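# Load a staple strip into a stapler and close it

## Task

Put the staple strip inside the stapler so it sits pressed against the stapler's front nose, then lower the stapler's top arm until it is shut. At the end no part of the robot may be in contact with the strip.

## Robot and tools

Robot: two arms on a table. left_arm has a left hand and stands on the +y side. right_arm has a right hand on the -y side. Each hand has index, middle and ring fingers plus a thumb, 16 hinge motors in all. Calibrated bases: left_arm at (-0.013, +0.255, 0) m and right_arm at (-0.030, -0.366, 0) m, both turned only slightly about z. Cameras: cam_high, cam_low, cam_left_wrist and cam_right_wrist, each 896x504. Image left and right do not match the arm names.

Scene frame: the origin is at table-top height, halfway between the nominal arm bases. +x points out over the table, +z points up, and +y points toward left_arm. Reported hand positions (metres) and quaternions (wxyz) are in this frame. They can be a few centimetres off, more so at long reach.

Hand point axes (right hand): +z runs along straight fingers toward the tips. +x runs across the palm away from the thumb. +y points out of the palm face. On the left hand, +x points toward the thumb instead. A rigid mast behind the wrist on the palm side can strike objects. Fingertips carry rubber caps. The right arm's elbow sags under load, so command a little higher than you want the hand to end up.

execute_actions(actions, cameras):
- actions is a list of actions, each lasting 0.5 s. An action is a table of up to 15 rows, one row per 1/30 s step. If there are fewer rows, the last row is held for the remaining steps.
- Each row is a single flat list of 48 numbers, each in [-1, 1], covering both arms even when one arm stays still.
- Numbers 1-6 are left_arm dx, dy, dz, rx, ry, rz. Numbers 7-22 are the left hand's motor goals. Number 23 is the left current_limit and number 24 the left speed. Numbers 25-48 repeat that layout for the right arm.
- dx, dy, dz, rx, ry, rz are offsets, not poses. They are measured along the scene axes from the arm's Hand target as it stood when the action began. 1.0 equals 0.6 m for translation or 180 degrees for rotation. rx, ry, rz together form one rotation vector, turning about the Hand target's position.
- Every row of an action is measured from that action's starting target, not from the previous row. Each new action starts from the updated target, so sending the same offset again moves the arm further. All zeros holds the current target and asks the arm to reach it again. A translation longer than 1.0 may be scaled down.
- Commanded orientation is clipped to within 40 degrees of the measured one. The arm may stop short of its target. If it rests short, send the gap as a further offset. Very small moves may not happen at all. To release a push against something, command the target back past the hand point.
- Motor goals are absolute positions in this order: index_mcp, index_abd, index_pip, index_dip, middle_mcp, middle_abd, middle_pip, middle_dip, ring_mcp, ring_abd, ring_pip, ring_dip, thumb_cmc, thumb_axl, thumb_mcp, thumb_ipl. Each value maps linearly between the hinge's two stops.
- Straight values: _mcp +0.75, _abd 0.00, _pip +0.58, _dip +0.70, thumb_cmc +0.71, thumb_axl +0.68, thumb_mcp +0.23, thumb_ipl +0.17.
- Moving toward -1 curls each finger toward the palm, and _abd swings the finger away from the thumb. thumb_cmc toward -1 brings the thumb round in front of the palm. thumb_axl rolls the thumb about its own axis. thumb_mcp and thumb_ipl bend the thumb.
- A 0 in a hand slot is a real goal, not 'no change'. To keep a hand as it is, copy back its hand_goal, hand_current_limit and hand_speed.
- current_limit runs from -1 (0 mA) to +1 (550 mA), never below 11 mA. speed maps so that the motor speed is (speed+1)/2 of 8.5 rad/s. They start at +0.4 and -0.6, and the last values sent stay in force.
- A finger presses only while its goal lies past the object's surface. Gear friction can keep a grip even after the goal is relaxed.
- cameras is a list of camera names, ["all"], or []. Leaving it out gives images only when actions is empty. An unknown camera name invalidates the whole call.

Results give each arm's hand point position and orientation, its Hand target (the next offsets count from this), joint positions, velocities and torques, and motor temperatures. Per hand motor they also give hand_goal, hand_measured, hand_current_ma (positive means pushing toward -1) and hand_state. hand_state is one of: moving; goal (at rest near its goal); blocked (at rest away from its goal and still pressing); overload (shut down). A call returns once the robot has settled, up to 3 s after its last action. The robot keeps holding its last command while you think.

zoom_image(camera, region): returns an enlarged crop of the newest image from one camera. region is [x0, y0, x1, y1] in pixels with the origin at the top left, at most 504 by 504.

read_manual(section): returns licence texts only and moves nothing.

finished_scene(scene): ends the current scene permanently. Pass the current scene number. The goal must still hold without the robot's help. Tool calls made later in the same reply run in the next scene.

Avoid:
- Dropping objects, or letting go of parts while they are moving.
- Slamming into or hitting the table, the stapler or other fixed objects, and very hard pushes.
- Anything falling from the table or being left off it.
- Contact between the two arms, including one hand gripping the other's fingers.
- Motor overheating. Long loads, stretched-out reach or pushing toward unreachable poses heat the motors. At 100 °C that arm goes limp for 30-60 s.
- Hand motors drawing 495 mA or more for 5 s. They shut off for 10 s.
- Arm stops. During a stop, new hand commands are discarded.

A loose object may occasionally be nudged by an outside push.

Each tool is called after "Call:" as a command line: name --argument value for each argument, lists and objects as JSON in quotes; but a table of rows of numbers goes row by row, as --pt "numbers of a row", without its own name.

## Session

Call:
execute_actions --actions '[]'

Call:
zoom_image --camera "cam_high" --region '[340, 150, 560, 330]'

Scene clock: 0.00 s.
left_arm: end_effector_position=(+0.6295, +0.4274, +0.2088) hand_goal=(+0.754, +0.000, +0.576, +0.696, +0.754, +0.000, +0.576, +0.696, +0.754, +0.000, +0.576, +0.696, +0.714, +0.678, +0.226, +0.168) hand_measured=(+0.754, +0.000, +0.576, +0.696, +0.754, +0.000, +0.576, +0.696, +0.754, +0.000, +0.576, +0.696, +0.714, +0.678, +0.226, +0.168) hand_current_ma=(+0, +0, +0, +0, +0, +0, +0, +0, +0, +0, +0, +0, +0, +0, +0, +0) hand_state=(goal, goal, goal, goal, goal, goal, goal, goal, goal, goal, goal, goal, goal, goal, goal, goal) hand_current_limit=0.40 hand_speed=-0.60 end_effector_quat_wxyz=(+0.334, +0.471, +0.626, +0.524) | right_arm: end_effector_position=(+0.5888, +0.0703, +0.2538) hand_goal=(+0.754, +0.000, +0.576, +0.696, +0.754, +0.000, +0.576, +0.696, +0.754, +0.000, +0.576, +0.696, +0.714, +0.678, +0.226, +0.168) hand_measured=(+0.754, +0.000, +0.576, +0.696, +0.754, +0.000, +0.576, +0.696, +0.754, +0.000, +0.576, +0.696, +0.714, +0.678, +0.226, +0.168) hand_current_ma=(+0, +0, +0, +0, +0, +0, +0, +0, +0, +0, +0, +0, +0, +0, +0, +0) hand_state=(goal, goal, goal, goal, goal, goal, goal, goal, goal, goal, goal, goal, goal, goal, goal, goal) hand_current_limit=0.40 hand_speed=-0.60 end_effector_quat_wxyz=(-0.069, +0.676, +0.654, +0.333)
Joint positions: left_arm=[0.181 1.8 0.887 0.679 -0.161 0.04] | right_arm=[0.648 1.82 1.682 -0.762 -0.193 0.769]
Joint velocities: within noise
Joint torques (N m): no reading
Motor temperatures (°C): left_arm=[24 26 45 23 24 24] | right_arm=[24 25 40 23 25 22]
Heat: left arm: hottest elbow 45 °C; right arm: hottest elbow 40 °C.
Hand target: left_arm +0.6346, +0.4284, +0.2261; +0.343, +0.463, +0.618, +0.534 | right_arm +0.5941, +0.0745, +0.2801; -0.067, +0.668, +0.650, +0.355

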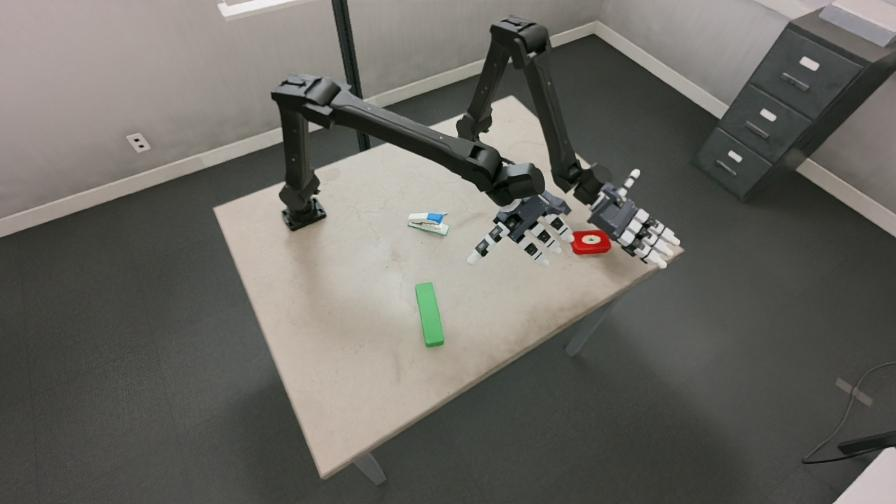

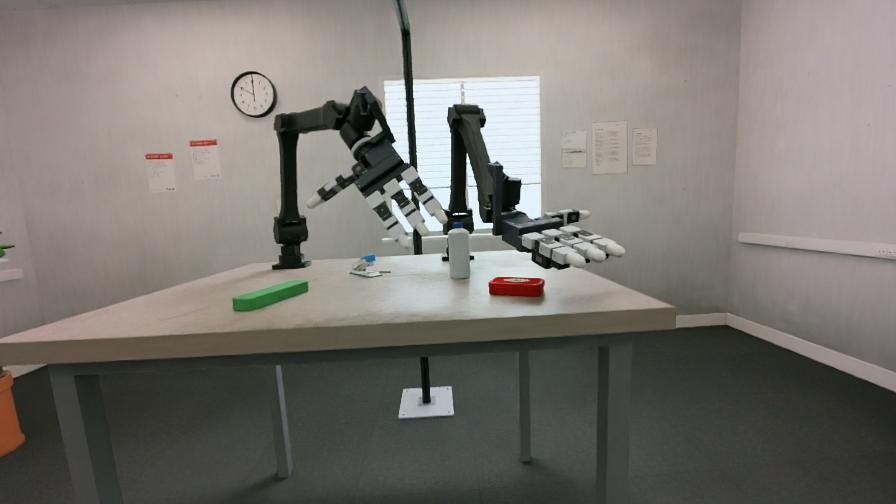

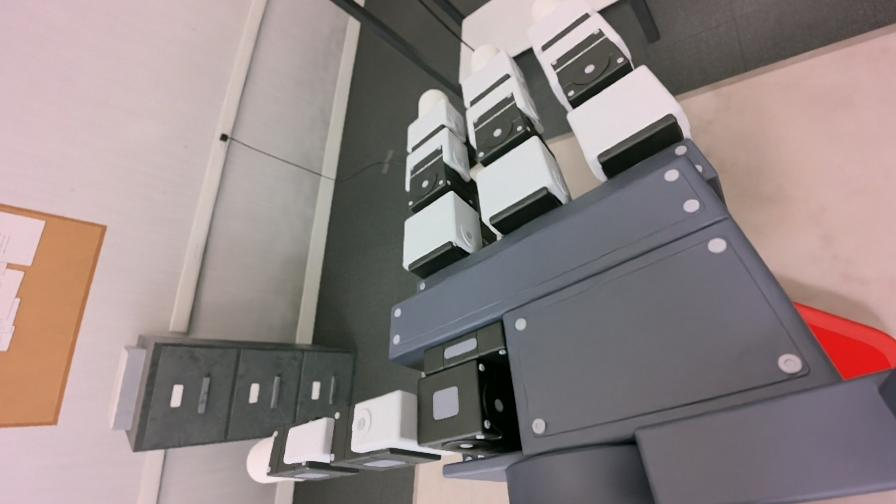

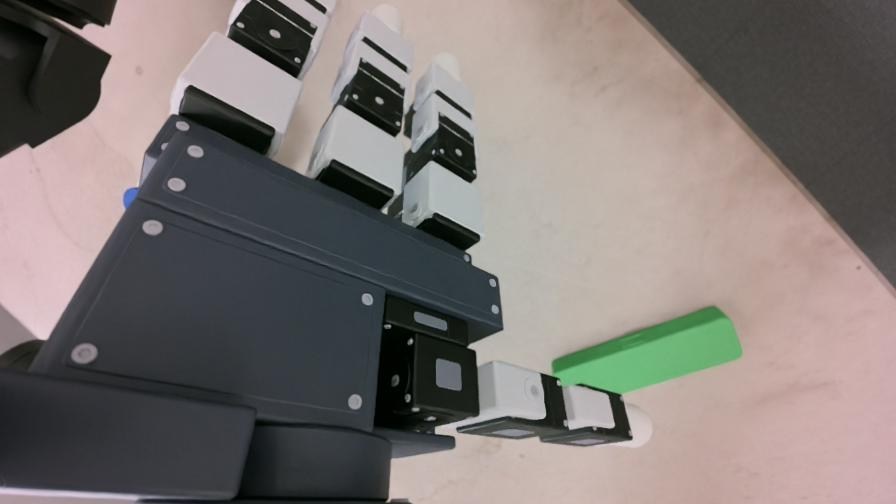

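Scaled by 2.291 from the camera's 896x504 image, which has a finer 1280x720 frame.

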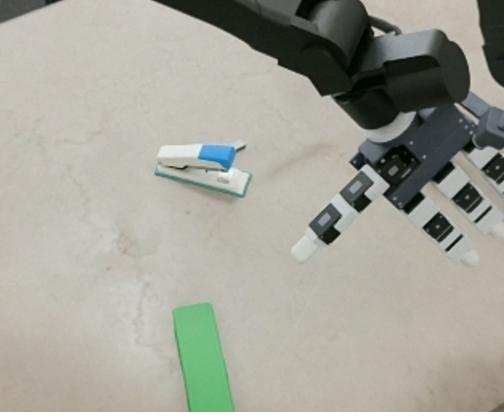

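Call:
zoom_image --camera "cam_high" --region '[400, 203, 460, 243]'

Call:
zoom_image --camera "cam_low" --region '[340, 245, 400, 285]'

Scaled by 8.400 from the camera's 896x504 image, which has a finer 1280x720 frame.

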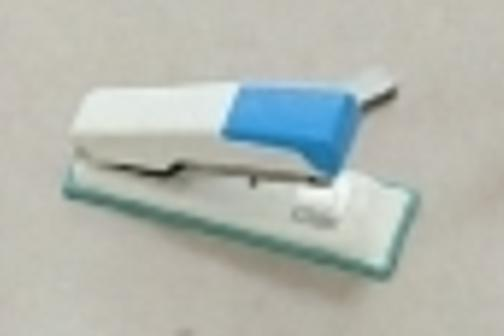

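Scaled by 8.400 from the camera's 896x504 image, which has a finer 1280x720 frame.

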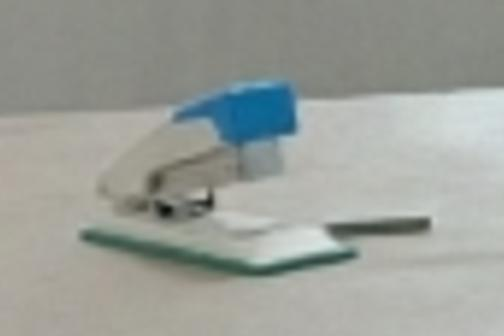

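Call:
zoom_image --camera "cam_high" --region '[436, 204, 456, 224]'

Scaled by 25.200 from the camera's 896x504 image, which has a finer 1280x720 frame.

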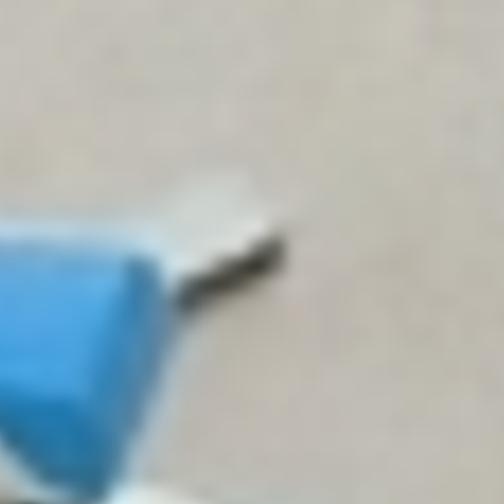

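Call:
execute_actions --actions '[[[0,0,0,0,0,0,0.754,0,0.576,0.696,0.754,0,0.576,0.696,0.754,0,0.576,0.696,0.714,0.678,0.226,0.168,0.4,-0.6, -0.1,-0.033,0,-0.1287,0.0876,0,0.685,0,-0.518,0.116,0.95,0,-0.737,-0.174,0.95,0,-0.737,-0.174,-0.486,0.678,0.09,-0.265,0.2,-0.6]],[[0,0,0,0,0,0,0.754,0,0.576,0.696,0.754,0,0.576,0.696,0.754,0,0.576,0.696,0.714,0.678,0.226,0.168,0.4,-0.6, -0.1,-0.033,0,-0.0552,0.0375,0,0.685,0,-0.518,0.116,0.95,0,-0.737,-0.174,0.95,0,-0.737,-0.174,-0.486,0.678,0.09,-0.265,0.2,-0.6]],[[0,0,0,0,0,0,0.754,0,0.576,0.696,0.754,0,0.576,0.696,0.754,0,0.576,0.696,0.714,0.678,0.226,0.168,0.4,-0.6, -0.0833,-0.033,0,0,0,0.1556,0.685,0,-0.518,0.116,0.95,0,-0.737,-0.174,0.95,0,-0.737,-0.174,-0.486,0.678,0.09,-0.265,0.2,-0.6]],[[0,0,0,0,0,0,0.754,0,0.576,0.696,0.754,0,0.576,0.696,0.754,0,0.576,0.696,0.714,0.678,0.226,0.168,0.4,-0.6, -0.0833,-0.033,0,0,0,0.1556,0.685,0,-0.518,0.116,0.95,0,-0.737,-0.174,0.95,0,-0.737,-0.174,-0.486,0.678,0.09,-0.265,0.2,-0.6]],[[0,0,0,0,0,0,0.754,0,0.576,0.696,0.754,0,0.576,0.696,0.754,0,0.576,0.696,0.714,0.678,0.226,0.168,0.4,-0.6, -0.0833,-0.033,0,0,0,0.1556,0.685,0,-0.518,0.116,0.95,0,-0.737,-0.174,0.95,0,-0.737,-0.174,-0.486,0.678,0.09,-0.265,0.2,-0.6]]]' --cameras '["cam_low","cam_high"]'

Scene clock: 243.20 s.
left_arm: end_effector_position=(+0.6295, +0.4274, +0.2088) hand_goal=(+0.754, +0.000, +0.576, +0.696, +0.754, +0.000, +0.576, +0.696, +0.754, +0.000, +0.576, +0.696, +0.714, +0.678, +0.226, +0.168) hand_measured=(+0.760, +0.000, +0.576, +0.696, +0.762, +0.000, +0.576, +0.696, +0.762, +0.000, +0.576, +0.696, +0.720, +0.678, +0.226, +0.168) hand_current_ma=(+15, +0, +1, +0, +19, +0, +1, +0, +19, +0, +1, +0, +16, -1, +0, -1) hand_state=(goal, goal, goal, goal, goal, goal, goal, goal, goal, goal, goal, goal, goal, goal, goal, goal) hand_current_limit=0.40 hand_speed=-0.60 end_effector_quat_wxyz=(+0.334, +0.471, +0.626, +0.524) | right_arm: end_effector_position=(+0.3184, -0.0274, +0.2719) hand_goal=(+0.686, +0.000, -0.518, +0.116, +0.950, +0.000, -0.736, -0.174, +0.950, +0.000, -0.736, -0.174, -0.486, +0.678, +0.090, -0.264) hand_measured=(+0.688, +0.000, -0.512, +0.120, +0.948, +0.000, -0.732, -0.170, +0.948, +0.000, -0.732, -0.170, -0.486, +0.678, +0.088, -0.262) hand_current_ma=(+5, -1, +18, +12, -5, -1, +17, +11, -5, -1, +13, +12, +3, +0, -13, +4) hand_state=(goal, goal, goal, goal, goal, goal, goal, goal, goal, goal, goal, goal, goal, goal, goal, goal) hand_current_limit=0.20 hand_speed=-0.60 end_effector_quat_wxyz=(-0.019, +0.067, +0.998, +0.009)
Joint positions: left_arm=[0.181 1.8 0.887 0.679 -0.161 0.04] | right_arm=[0.65 1.411 1.42 -1.597 -0.038 -0.765]
Joint torques (N m): left_arm=[-0.15 -15.21 8.96 1.83 0.01 -0.04] | right_arm=[-1.73 -8.7 10.71 0.31 -0.36 -0.17]
Motor temperatures (°C): left_arm=[24 30 51 24 24 24] | right_arm=[24 31 53 23 25 22]
Heat: left arm: hottest elbow 51 °C; right arm: hottest elbow 53 °C.
Hand target: left_arm +0.6346, +0.4284, +0.2261; +0.343, +0.463, +0.618, +0.534 | right_arm +0.3242, -0.0246, +0.2800; -0.013, +0.064, +0.998, +0.016
Off the commanded pose: left_arm 0.018 m, 2 deg | right_arm 0.010 m, 1 deg.
Images, in order (width x height): cam_high 896x504, cam_low 896x504.

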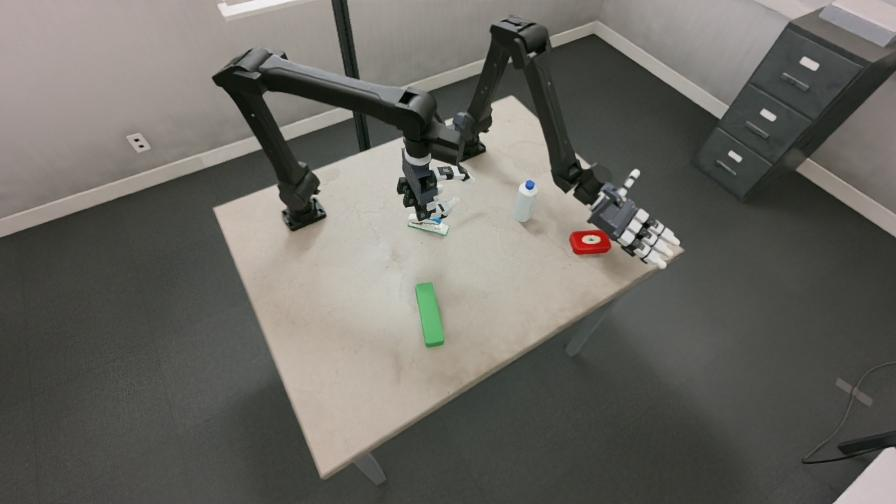

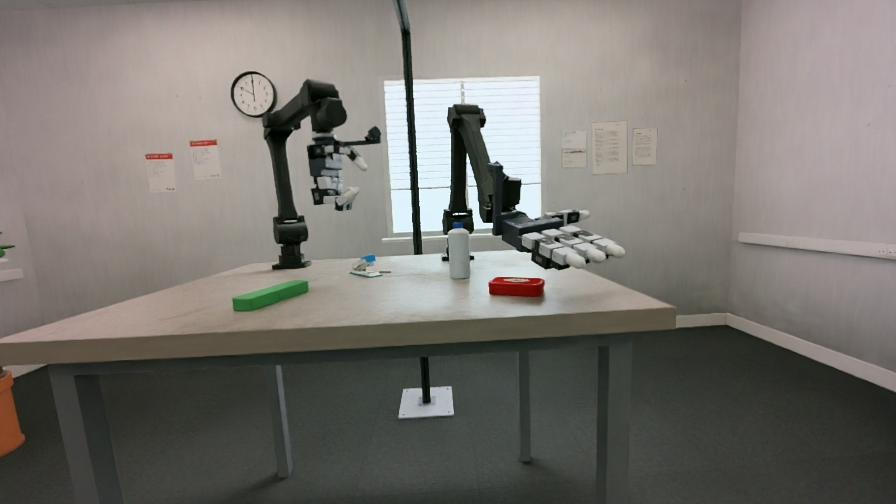

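Call:
execute_actions --actions '[[[0,0,0,0,0,0,0.754,0,0.576,0.696,0.754,0,0.576,0.696,0.754,0,0.576,0.696,0.714,0.678,0.226,0.168,0.4,-0.6, -0.0833,-0.033,0,0,0,0.1556,0.685,0,-0.518,0.116,0.95,0,-0.737,-0.174,0.95,0,-0.737,-0.174,-0.486,0.678,0.09,-0.265,0.2,-0.6]],[[0,0,0,0,0,0,0.754,0,0.576,0.696,0.754,0,0.576,0.696,0.754,0,0.576,0.696,0.714,0.678,0.226,0.168,0.4,-0.6, -0.0833,-0.033,0,0,0,0.1556,0.685,0,-0.518,0.116,0.95,0,-0.737,-0.174,0.95,0,-0.737,-0.174,-0.486,0.678,0.09,-0.265,0.2,-0.6]],[[0,0,0,0,0,0,0.754,0,0.576,0.696,0.754,0,0.576,0.696,0.754,0,0.576,0.696,0.714,0.678,0.226,0.168,0.4,-0.6, 0,0,-0.05,-0.104,-0.1156,0,0.685,0,-0.518,0.116,0.95,0,-0.737,-0.174,0.95,0,-0.737,-0.174,-0.486,0.678,0.09,-0.265,0.2,-0.6]],[[0,0,0,0,0,0,0.754,0,0.576,0.696,0.754,0,0.576,0.696,0.754,0,0.576,0.696,0.714,0.678,0.226,0.168,0.4,-0.6, 0,0,-0.06,-0.104,-0.1156,0,0.685,0,-0.518,0.116,0.95,0,-0.737,-0.174,0.95,0,-0.737,-0.174,-0.486,0.678,0.09,-0.265,0.2,-0.6]],[[0,0,0,0,0,0,0.754,0,0.576,0.696,0.754,0,0.576,0.696,0.754,0,0.576,0.696,0.714,0.678,0.226,0.168,0.4,-0.6, 0,0,-0.04,-0.0149,-0.0165,0,0.685,0,-0.518,0.116,0.95,0,-0.737,-0.174,0.95,0,-0.737,-0.174,-0.486,0.678,0.09,-0.265,0.2,-0.6]]]' --cameras '["cam_low","cam_high","cam_right_wrist"]'

Call:
zoom_image --camera "cam_high" --region '[390, 170, 480, 250]'

Call:
zoom_image --camera "cam_low" --region '[320, 200, 420, 285]'

Scene clock: 271.23 s.
left_arm: end_effector_position=(+0.6295, +0.4274, +0.2088) hand_goal=(+0.754, +0.000, +0.576, +0.696, +0.754, +0.000, +0.576, +0.696, +0.754, +0.000, +0.576, +0.696, +0.714, +0.678, +0.226, +0.168) hand_measured=(+0.760, +0.000, +0.576, +0.696, +0.762, +0.000, +0.576, +0.696, +0.762, +0.000, +0.576, +0.696, +0.720, +0.678, +0.226, +0.168) hand_current_ma=(+15, +0, +1, +0, +19, +0, +1, +0, +19, +0, +1, +0, +16, -1, +0, -1) hand_state=(goal, goal, goal, goal, goal, goal, goal, goal, goal, goal, goal, goal, goal, goal, goal, goal) hand_current_limit=0.40 hand_speed=-0.60 end_effector_quat_wxyz=(+0.334, +0.471, +0.626, +0.524) | right_arm: end_effector_position=(+0.2278, -0.0667, +0.1871) hand_goal=(+0.686, +0.000, -0.518, +0.116, +0.950, +0.000, -0.736, -0.174, +0.950, +0.000, -0.736, -0.174, -0.486, +0.678, +0.090, -0.264) hand_measured=(+0.680, +0.000, -0.516, +0.120, +0.944, +0.000, -0.734, -0.170, +0.942, +0.000, -0.734, -0.170, -0.486, +0.678, +0.088, -0.264) hand_current_ma=(-25, -1, +10, +12, -24, -1, +9, +10, -29, -1, +7, +12, +1, +2, -8, +2) hand_state=(goal, goal, goal, goal, goal, goal, goal, goal, goal, goal, goal, goal, goal, goal, goal, goal) hand_current_limit=0.20 hand_speed=-0.60 end_effector_quat_wxyz=(+0.197, -0.369, +0.802, -0.426)
Joint positions: left_arm=[0.181 1.8 0.887 0.679 -0.161 0.04] | right_arm=[1.094 1.437 1.197 -1.684 0.932 -1.139]
Joint torques (N m): left_arm=[-0.15 -15.21 8.98 1.83 0.01 -0.03] | right_arm=[-0.67 -8.06 8.4 -0.66 0.78 0.08]
Heat: left arm: hottest elbow 51 °C; right arm: hottest elbow 52 °C.
Hand target: left_arm +0.6346, +0.4284, +0.2261; +0.343, +0.463, +0.618, +0.534 | right_arm +0.2243, -0.0641, +0.1899; +0.184, -0.353, +0.799, -0.451
Off the commanded pose: left_arm 0.018 m, 2 deg | right_arm 0.005 m, 4 deg.
joint sent to its limit (right arm) — joint 4 (wrist pitch), lower limit. The joint targets are off in orientation, not in position.
Images, in order (width x height): cam_high 896x504, cam_low 896x504, cam_right_wrist 896x504.

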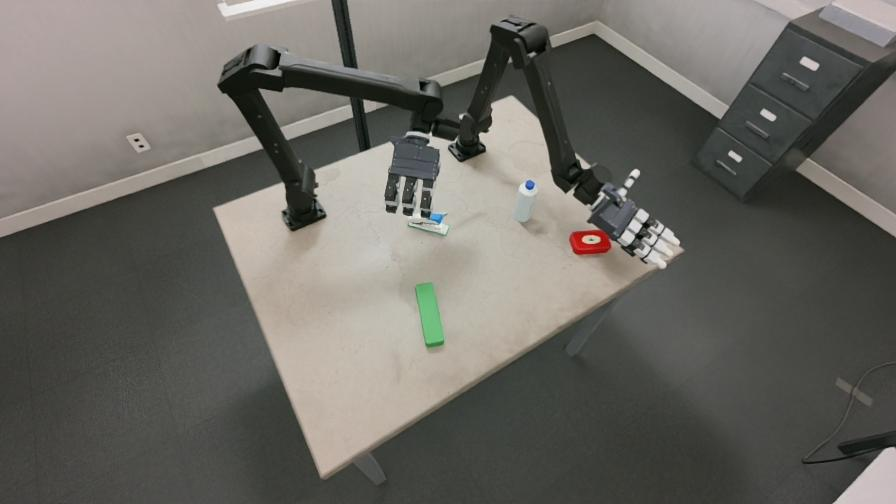

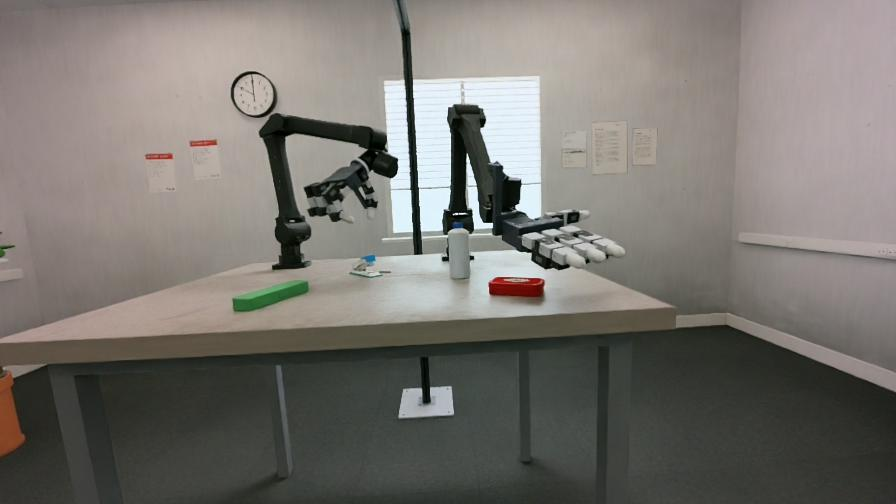

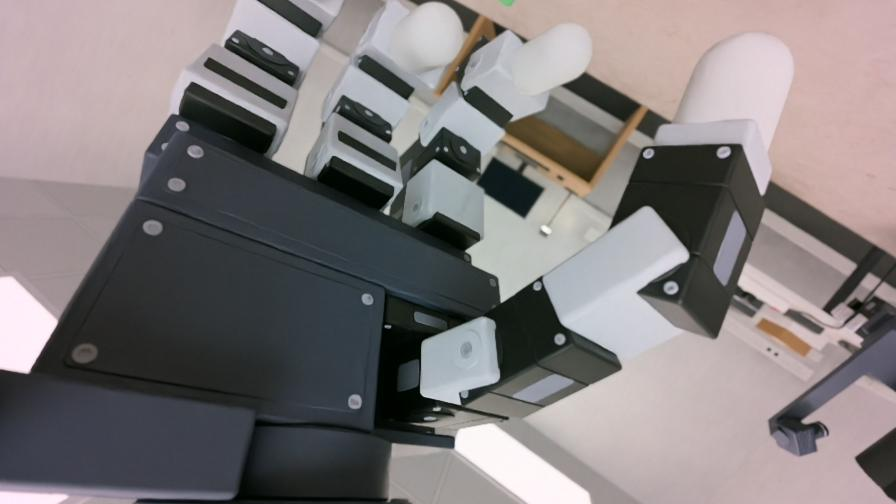

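Scaled by 5.600 from the camera's 896x504 image, which has a finer 1280x720 frame.

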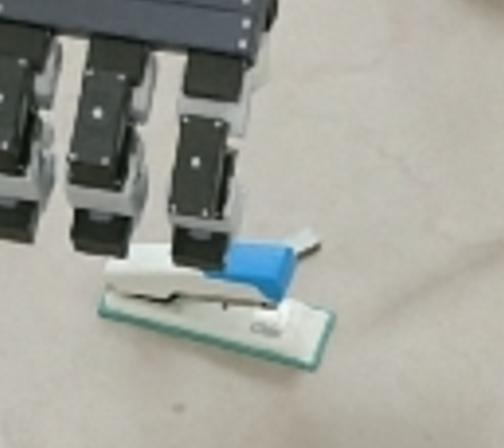

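Scaled by 5.040 from the camera's 896x504 image, which has a finer 1280x720 frame.

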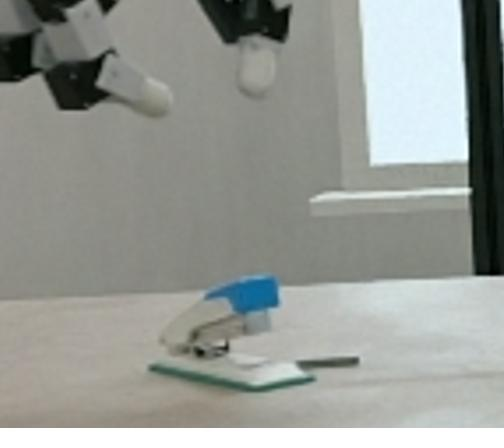

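Call:
execute_actions --actions '[[[0,0,0,0,0,0,0.754,0,0.576,0.696,0.754,0,0.576,0.696,0.754,0,0.576,0.696,0.714,0.678,0.226,0.168,0.4,-0.6, -0.007,-0.005,-0.12,0,0,0,0.685,0,-0.518,0.116,0.95,0,-0.737,-0.174,0.95,0,-0.737,-0.174,-0.486,0.678,0.09,-0.265,0.2,-0.6]]]' --cameras '["cam_low","cam_high","cam_right_wrist"]'

Call:
zoom_image --camera "cam_high" --region '[390, 180, 470, 250]'

Call:
zoom_image --camera "cam_low" --region '[320, 205, 420, 285]'

Call:
zoom_image --camera "cam_right_wrist" --region '[380, 0, 830, 252]'

Scene clock: 286.43 s.
left_arm: end_effector_position=(+0.6295, +0.4274, +0.2088) hand_goal=(+0.754, +0.000, +0.576, +0.696, +0.754, +0.000, +0.576, +0.696, +0.754, +0.000, +0.576, +0.696, +0.714, +0.678, +0.226, +0.168) hand_measured=(+0.760, +0.000, +0.576, +0.696, +0.762, +0.000, +0.576, +0.696, +0.762, +0.000, +0.576, +0.696, +0.720, +0.678, +0.226, +0.168) hand_current_ma=(+15, +0, +1, +0, +19, +0, +1, +0, +19, +0, +1, +0, +16, -1, +0, -1) hand_state=(goal, goal, goal, goal, goal, goal, goal, goal, goal, goal, goal, goal, goal, goal, goal, goal) hand_current_limit=0.40 hand_speed=-0.60 end_effector_quat_wxyz=(+0.334, +0.471, +0.626, +0.524) | right_arm: end_effector_position=(+0.2182, -0.0773, +0.1083) hand_goal=(+0.686, +0.000, -0.518, +0.116, +0.950, +0.000, -0.736, -0.174, +0.950, +0.000, -0.736, -0.174, -0.486, +0.678, +0.090, -0.264) hand_measured=(+0.680, +0.000, -0.516, +0.120, +0.944, +0.000, -0.734, -0.172, +0.942, +0.000, -0.734, -0.170, -0.486, +0.678, +0.088, -0.264) hand_current_ma=(-22, -1, +10, +11, -22, -1, +9, +10, -27, -1, +6, +11, +1, +2, -7, +2) hand_state=(goal, goal, goal, goal, goal, goal, goal, goal, goal, goal, goal, goal, goal, goal, goal, goal) hand_current_limit=0.20 hand_speed=-0.60 end_effector_quat_wxyz=(+0.166, -0.361, +0.793, -0.462)
Joint positions: left_arm=[0.181 1.8 0.887 0.679 -0.161 0.04] | right_arm=[1.114 1.561 1.088 -1.629 0.927 -1.019]
Joint torques (N m): left_arm=[-0.15 -15.27 8.98 1.83 0.01 -0.03] | right_arm=[-0.67 -9.82 8.36 -0.39 0.86 0.02]
Heat: left arm: hottest elbow 51 °C; right arm: hottest elbow 50 °C.
Hand target: left_arm +0.6346, +0.4284, +0.2261; +0.343, +0.463, +0.618, +0.534 | right_arm +0.2201, -0.0671, +0.1179; +0.184, -0.353, +0.799, -0.451
Off the commanded pose: left_arm 0.018 m, 2 deg | right_arm 0.014 m, 3 deg.
Images, in order (width x height): cam_high 896x504, cam_low 896x504, cam_right_wrist 896x504.

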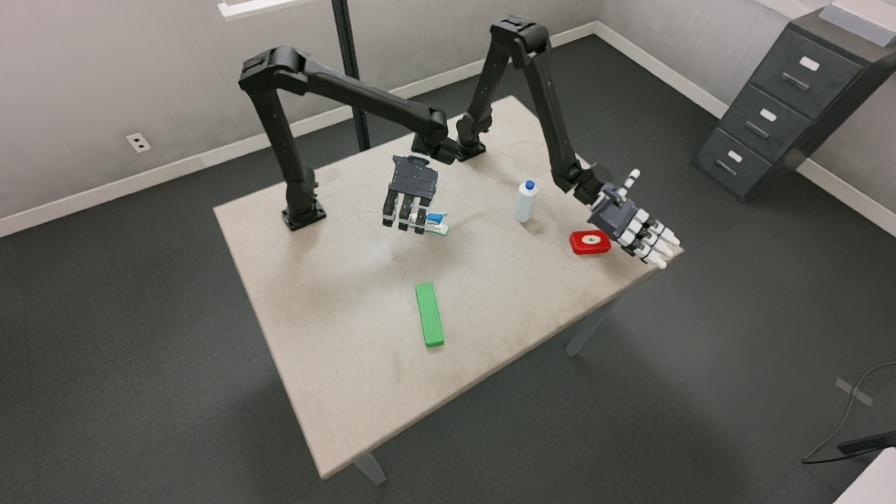

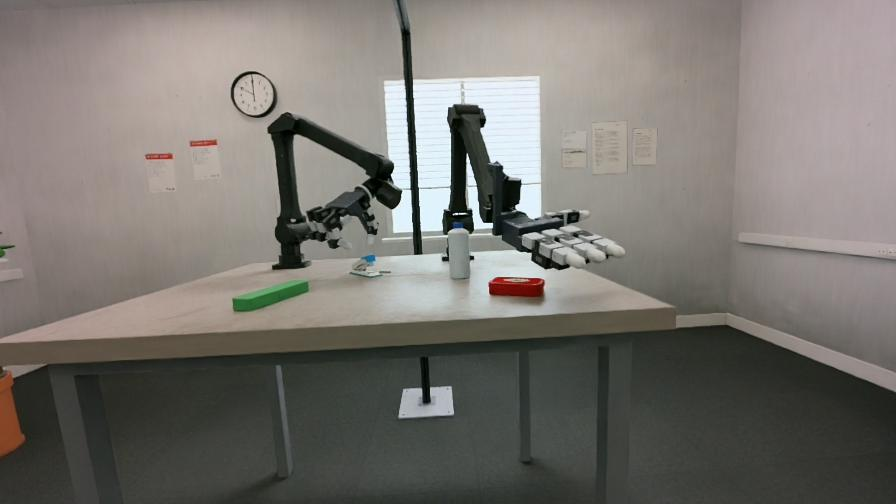

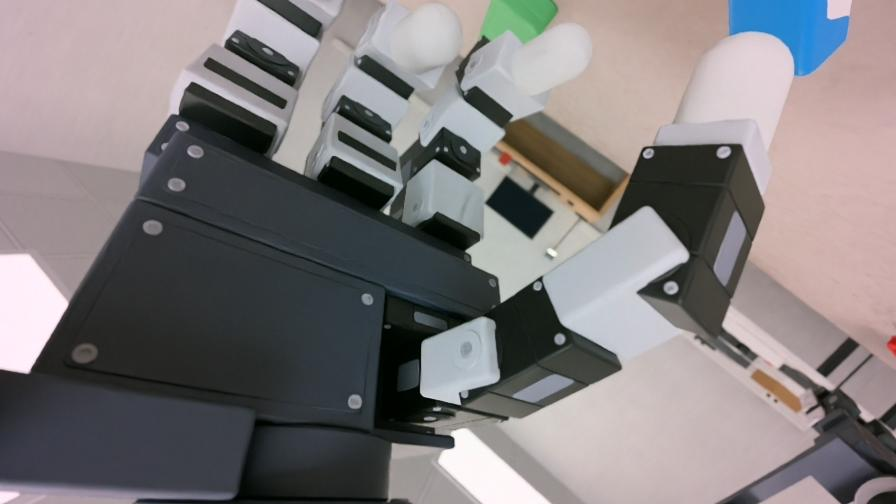

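Scaled by 6.300 from the camera's 896x504 image, which has a finer 1280x720 frame.

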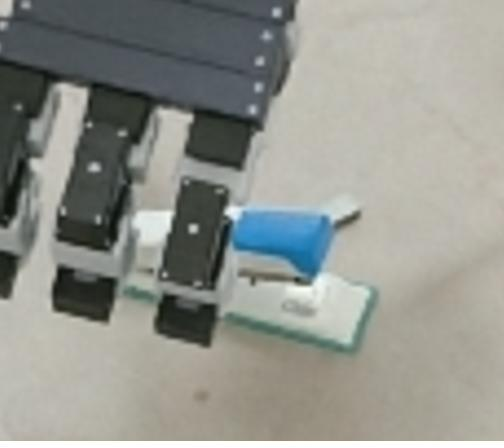

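Scaled by 5.040 from the camera's 896x504 image, which has a finer 1280x720 frame.

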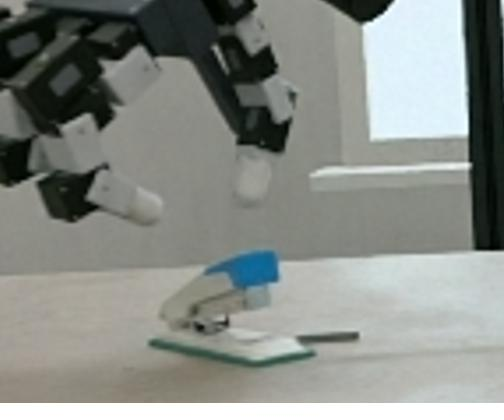

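Scaled by 1.120 from the camera's 896x504 image, which has a finer 1280x720 frame.

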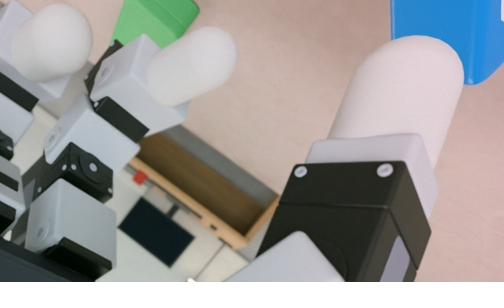

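Call:
execute_actions --actions '[[[0,0,0,0,0,0,0.754,0,0.576,0.696,0.754,0,0.576,0.696,0.754,0,0.576,0.696,0.714,0.678,0.226,0.168,0.4,-0.6, 0.015,0.031,-0.033,0,0,0,0.685,0,-0.518,0.116,0.95,0,-0.737,-0.174,0.95,0,-0.737,-0.174,-0.486,0.678,0.09,-0.265,0.2,-0.6]]]' --cameras '["cam_low","cam_high"]'

Call:
zoom_image --camera "cam_high" --region '[390, 180, 470, 250]'

Call:
zoom_image --camera "cam_low" --region '[330, 225, 400, 285]'

Scene clock: 334.77 s.
left_arm: end_effector_position=(+0.6295, +0.4274, +0.2088) hand_goal=(+0.754, +0.000, +0.576, +0.696, +0.754, +0.000, +0.576, +0.696, +0.754, +0.000, +0.576, +0.696, +0.714, +0.678, +0.226, +0.168) hand_measured=(+0.760, +0.000, +0.576, +0.696, +0.762, +0.000, +0.576, +0.696, +0.762, +0.000, +0.576, +0.696, +0.720, +0.678, +0.226, +0.168) hand_current_ma=(+15, +0, +1, +0, +19, +0, +1, +0, +19, +0, +1, +0, +16, -1, +0, -1) hand_state=(goal, goal, goal, goal, goal, goal, goal, goal, goal, goal, goal, goal, goal, goal, goal, goal) hand_current_limit=0.40 hand_speed=-0.60 end_effector_quat_wxyz=(+0.334, +0.471, +0.626, +0.524) | right_arm: end_effector_position=(+0.2223, -0.0688, +0.0853) hand_goal=(+0.686, +0.000, -0.518, +0.116, +0.950, +0.000, -0.736, -0.174, +0.950, +0.000, -0.736, -0.174, -0.486, +0.678, +0.090, -0.264) hand_measured=(+0.680, +0.000, -0.516, +0.120, +0.944, +0.000, -0.734, -0.172, +0.942, +0.000, -0.734, -0.170, -0.486, +0.678, +0.088, -0.264) hand_current_ma=(-22, -1, +10, +11, -22, -1, +9, +10, -27, -1, +6, +11, +0, +2, -7, +2) hand_state=(goal, goal, goal, goal, goal, goal, goal, goal, goal, goal, goal, goal, goal, goal, goal, goal) hand_current_limit=0.20 hand_speed=-0.60 end_effector_quat_wxyz=(+0.161, -0.363, +0.790, -0.467)
Joint positions: left_arm=[0.181 1.8 0.887 0.679 -0.161 0.04] | right_arm=[1.114 1.624 1.093 -1.588 0.928 -1.018]
Joint torques (N m): left_arm=[-0.15 -15.21 8.95 1.83 0.01 -0.03] | right_arm=[-0.26 -9.64 9.98 -0.32 0.76 0]
Motor temperatures (°C): left_arm=[24 31 50 24 24 24] | right_arm=[24 29 48 23 26 22]
Heat: left arm: hottest elbow 50 °C; right arm: hottest elbow 48 °C.
Hand target: left_arm +0.6346, +0.4284, +0.2261; +0.343, +0.463, +0.618, +0.534 | right_arm +0.2291, -0.0486, +0.0980; +0.184, -0.354, +0.799, -0.451
Off the commanded pose: left_arm 0.018 m, 2 deg | right_arm 0.025 m, 4 deg.
Images, in order (width x height): cam_high 896x504, cam_low 896x504.

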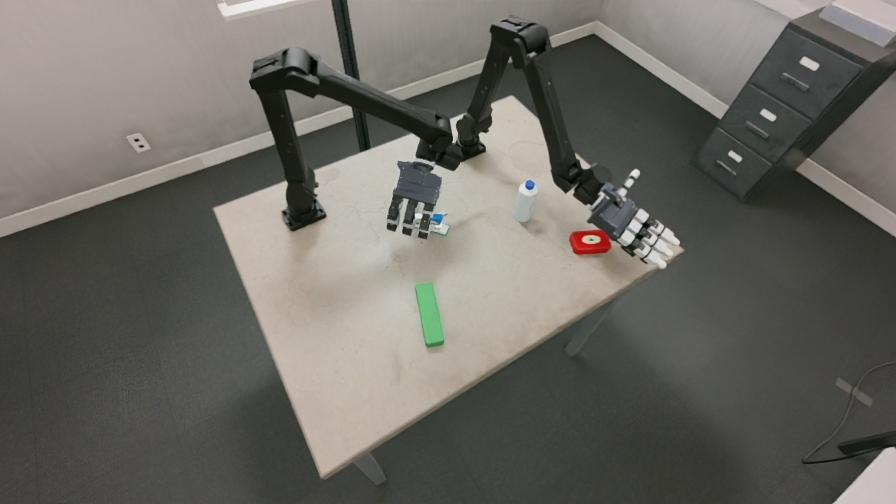

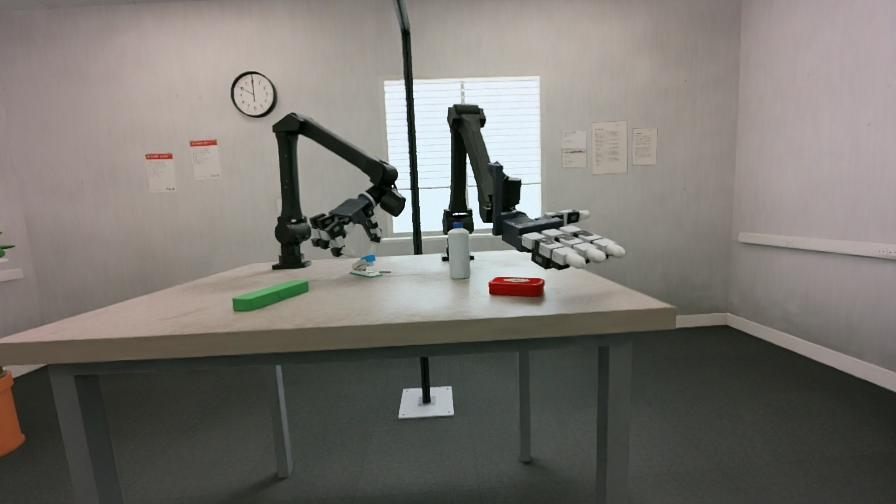

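Scaled by 6.300 from the camera's 896x504 image, which has a finer 1280x720 frame.

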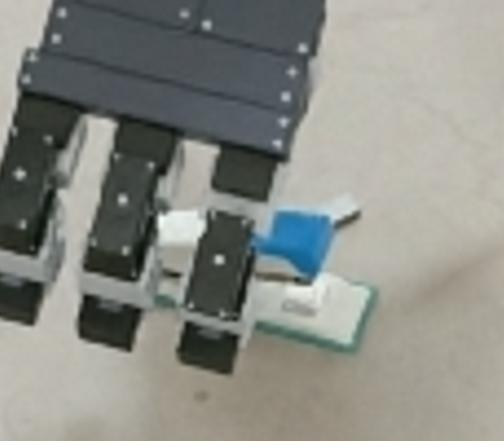

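Scaled by 7.200 from the camera's 896x504 image, which has a finer 1280x720 frame.

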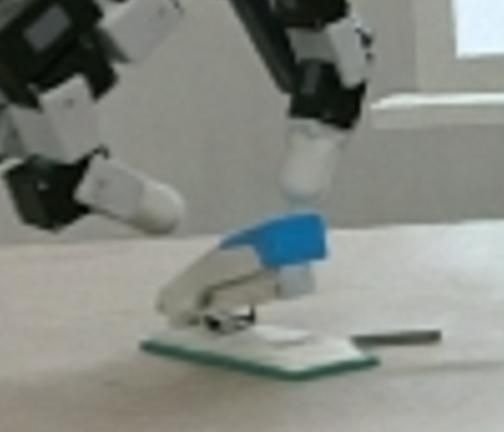

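Call:
execute_actions --actions '[[[0,0,0,0,0,0,0.754,0,0.576,0.696,0.754,0,0.576,0.696,0.754,0,0.576,0.696,0.714,0.678,0.226,0.168,0.4,-0.6, 0.012,0.03,-0.008,0,0,0,0.685,0,-0.518,0.116,0.95,0,-0.737,-0.174,0.95,0,-0.737,-0.174,-0.486,0.678,0.09,-0.265,0.2,-0.6]]]' --cameras '["cam_low"]'

Call:
zoom_image --camera "cam_low" --region '[330, 225, 400, 285]'

Scene clock: 345.63 s.
left_arm: end_effector_position=(+0.6295, +0.4274, +0.2088) hand_goal=(+0.754, +0.000, +0.576, +0.696, +0.754, +0.000, +0.576, +0.696, +0.754, +0.000, +0.576, +0.696, +0.714, +0.678, +0.226, +0.168) hand_measured=(+0.760, +0.000, +0.576, +0.696, +0.762, +0.000, +0.576, +0.696, +0.762, +0.000, +0.576, +0.696, +0.720, +0.678, +0.226, +0.168) hand_current_ma=(+15, +0, +1, +0, +19, +0, +1, +0, +19, +0, +1, +0, +16, -1, +0, -1) hand_state=(goal, goal, goal, goal, goal, goal, goal, goal, goal, goal, goal, goal, goal, goal, goal, goal) hand_current_limit=0.40 hand_speed=-0.60 end_effector_quat_wxyz=(+0.334, +0.471, +0.626, +0.524) | right_arm: end_effector_position=(+0.2311, -0.0496, +0.0843) hand_goal=(+0.686, +0.000, -0.518, +0.116, +0.950, +0.000, -0.736, -0.174, +0.950, +0.000, -0.736, -0.174, -0.486, +0.678, +0.090, -0.264) hand_measured=(+0.680, +0.000, -0.516, +0.120, +0.944, +0.000, -0.734, -0.172, +0.942, +0.000, -0.734, -0.170, -0.486, +0.678, +0.088, -0.264) hand_current_ma=(-22, -1, +10, +11, -22, -1, +9, +10, -27, -1, +6, +11, -1, +2, -7, +2) hand_state=(goal, goal, goal, goal, goal, goal, goal, goal, goal, goal, goal, goal, goal, goal, goal, goal) hand_current_limit=0.20 hand_speed=-0.60 end_effector_quat_wxyz=(+0.166, -0.360, +0.792, -0.463)
Joint positions: left_arm=[0.181 1.8 0.887 0.679 -0.161 0.04] | right_arm=[1.115 1.667 1.148 -1.588 0.928 -1.016]
Joint torques (N m): left_arm=[-0.09 -15.21 8.96 1.83 0.01 -0.03] | right_arm=[-0.56 -9.52 9.96 -0.35 0.77 0.01]
Heat: left arm: hottest elbow 50 °C; right arm: hottest elbow 48 °C.
Hand target: left_arm +0.6346, +0.4284, +0.2261; +0.343, +0.463, +0.618, +0.534 | right_arm +0.2363, -0.0307, +0.0932; +0.184, -0.353, +0.799, -0.451
Off the commanded pose: left_arm 0.018 m, 2 deg | right_arm 0.022 m, 3 deg.
Images, in order (width x height): cam_low 896x504.

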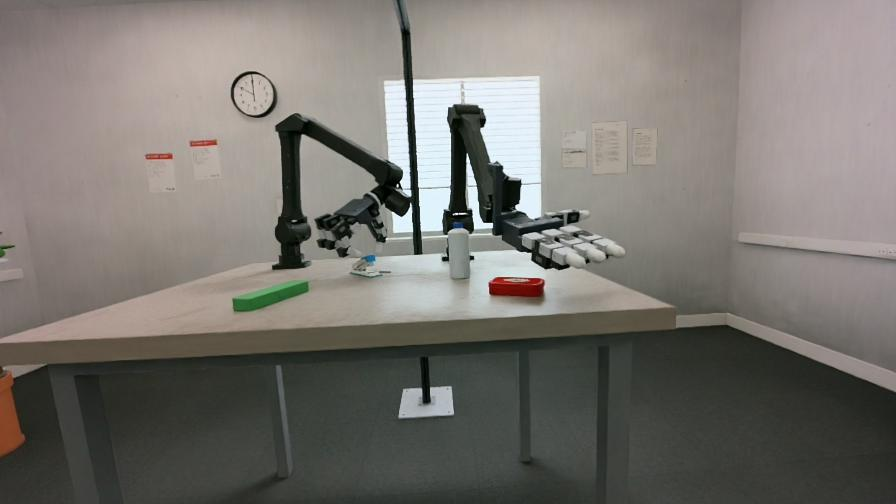

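Scaled by 7.200 from the camera's 896x504 image, which has a finer 1280x720 frame.

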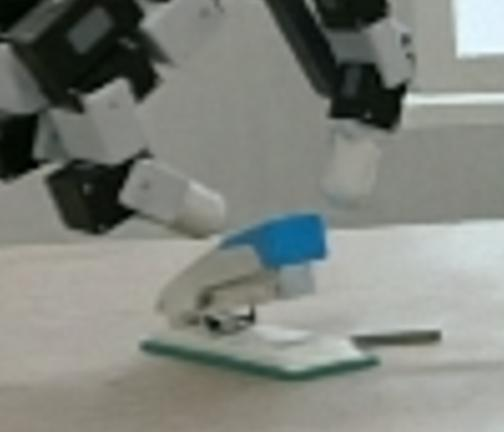

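Call:
execute_actions --actions '[[[0,0,0,0,0,0,0.754,0,0.576,0.696,0.754,0,0.576,0.696,0.754,0,0.576,0.696,0.714,0.678,0.226,0.168,0.4,-0.6, -0.003,-0.008,-0.046,0,0,0,0.685,0,-0.518,0.116,0.95,0,-0.737,-0.174,0.95,0,-0.737,-0.174,-0.486,0.678,0.09,-0.265,0.2,-0.6]]]' --cameras '["cam_low","cam_high"]'

Call:
zoom_image --camera "cam_low" --region '[330, 225, 400, 285]'

Call:
zoom_image --camera "cam_high" --region '[400, 190, 460, 250]'

Scene clock: 355.47 s.
left_arm: end_effector_position=(+0.6295, +0.4274, +0.2088) hand_goal=(+0.754, +0.000, +0.576, +0.696, +0.754, +0.000, +0.576, +0.696, +0.754, +0.000, +0.576, +0.696, +0.714, +0.678, +0.226, +0.168) hand_measured=(+0.760, +0.000, +0.576, +0.696, +0.762, +0.000, +0.576, +0.696, +0.762, +0.000, +0.576, +0.696, +0.720, +0.678, +0.226, +0.168) hand_current_ma=(+15, +0, +1, +0, +19, +0, +1, +0, +19, +0, +1, +0, +16, -1, +0, -1) hand_state=(goal, goal, goal, goal, goal, goal, goal, goal, goal, goal, goal, goal, goal, goal, goal, goal) hand_current_limit=0.40 hand_speed=-0.60 end_effector_quat_wxyz=(+0.334, +0.471, +0.626, +0.524) | right_arm: end_effector_position=(+0.2354, -0.0406, +0.0660) hand_goal=(+0.686, +0.000, -0.518, +0.116, +0.950, +0.000, -0.736, -0.174, +0.950, +0.000, -0.736, -0.174, -0.486, +0.678, +0.090, -0.264) hand_measured=(+0.680, +0.000, -0.516, +0.120, +0.944, +0.000, -0.734, -0.172, +0.942, +0.000, -0.734, -0.170, -0.486, +0.678, +0.088, -0.264) hand_current_ma=(-22, -1, +10, +11, -22, -1, +9, +10, -28, -1, +6, +11, -1, +2, -7, +2) hand_state=(goal, goal, goal, goal, goal, goal, goal, goal, goal, goal, goal, goal, goal, goal, goal, goal) hand_current_limit=0.20 hand_speed=-0.60 end_effector_quat_wxyz=(+0.176, -0.355, +0.798, -0.454)
Joint positions: left_arm=[0.181 1.8 0.887 0.679 -0.161 0.04] | right_arm=[1.115 1.696 1.136 -1.515 0.928 -1.015]
Joint torques (N m): left_arm=[-0.09 -15.27 8.95 1.83 0.01 -0.03] | right_arm=[-0.62 -10.64 6.84 -0.23 0.78 0.02]
Heat: left arm: hottest elbow 50 °C; right arm: hottest elbow 47 °C.
Hand target: left_arm +0.6346, +0.4284, +0.2261; +0.343, +0.463, +0.618, +0.534 | right_arm +0.2345, -0.0354, +0.0657; +0.184, -0.353, +0.799, -0.451
Off the commanded pose: left_arm 0.018 m, 2 deg | right_arm 0.005 m, 1 deg.
Images, in order (width x height): cam_high 896x504, cam_low 896x504.

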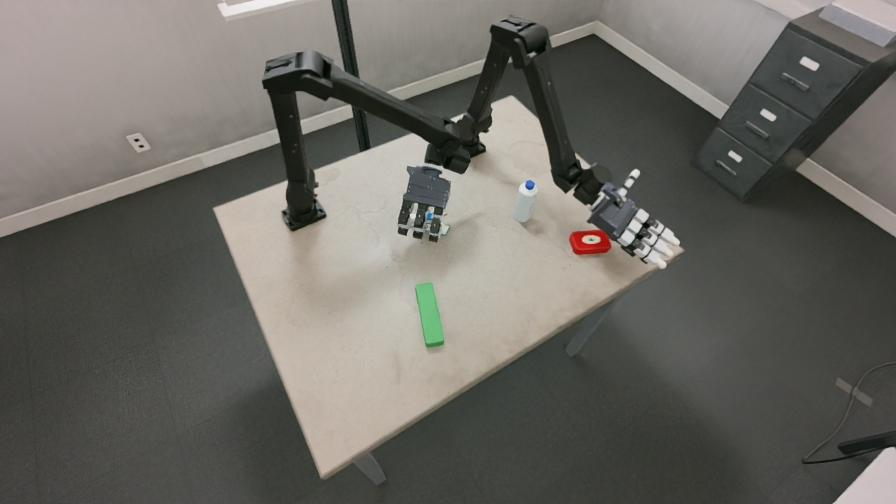

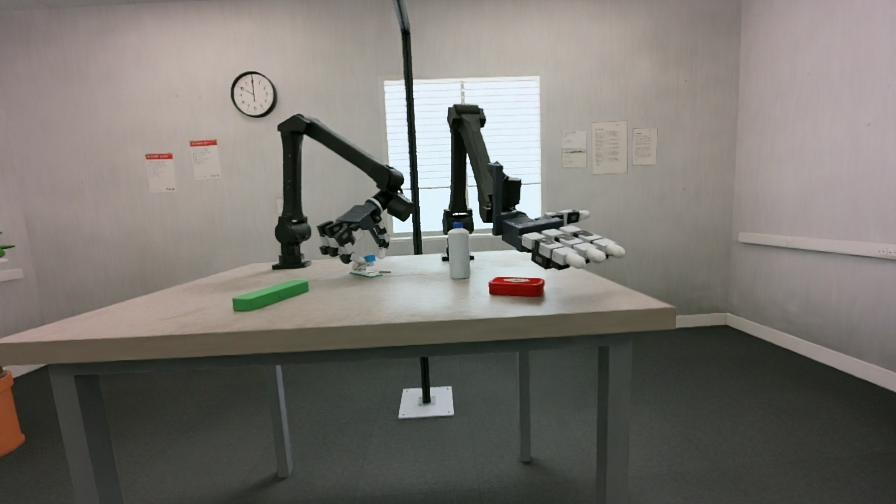

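Scaled by 7.200 from the camera's 896x504 image, which has a finer 1280x720 frame.

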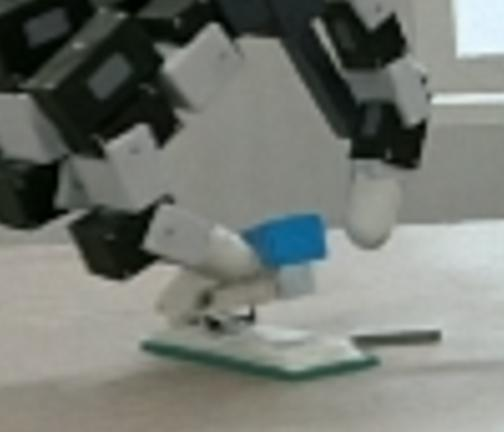

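Scaled by 8.400 from the camera's 896x504 image, which has a finer 1280x720 frame.

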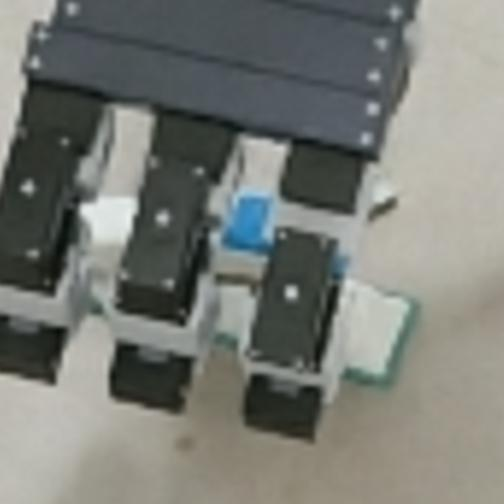

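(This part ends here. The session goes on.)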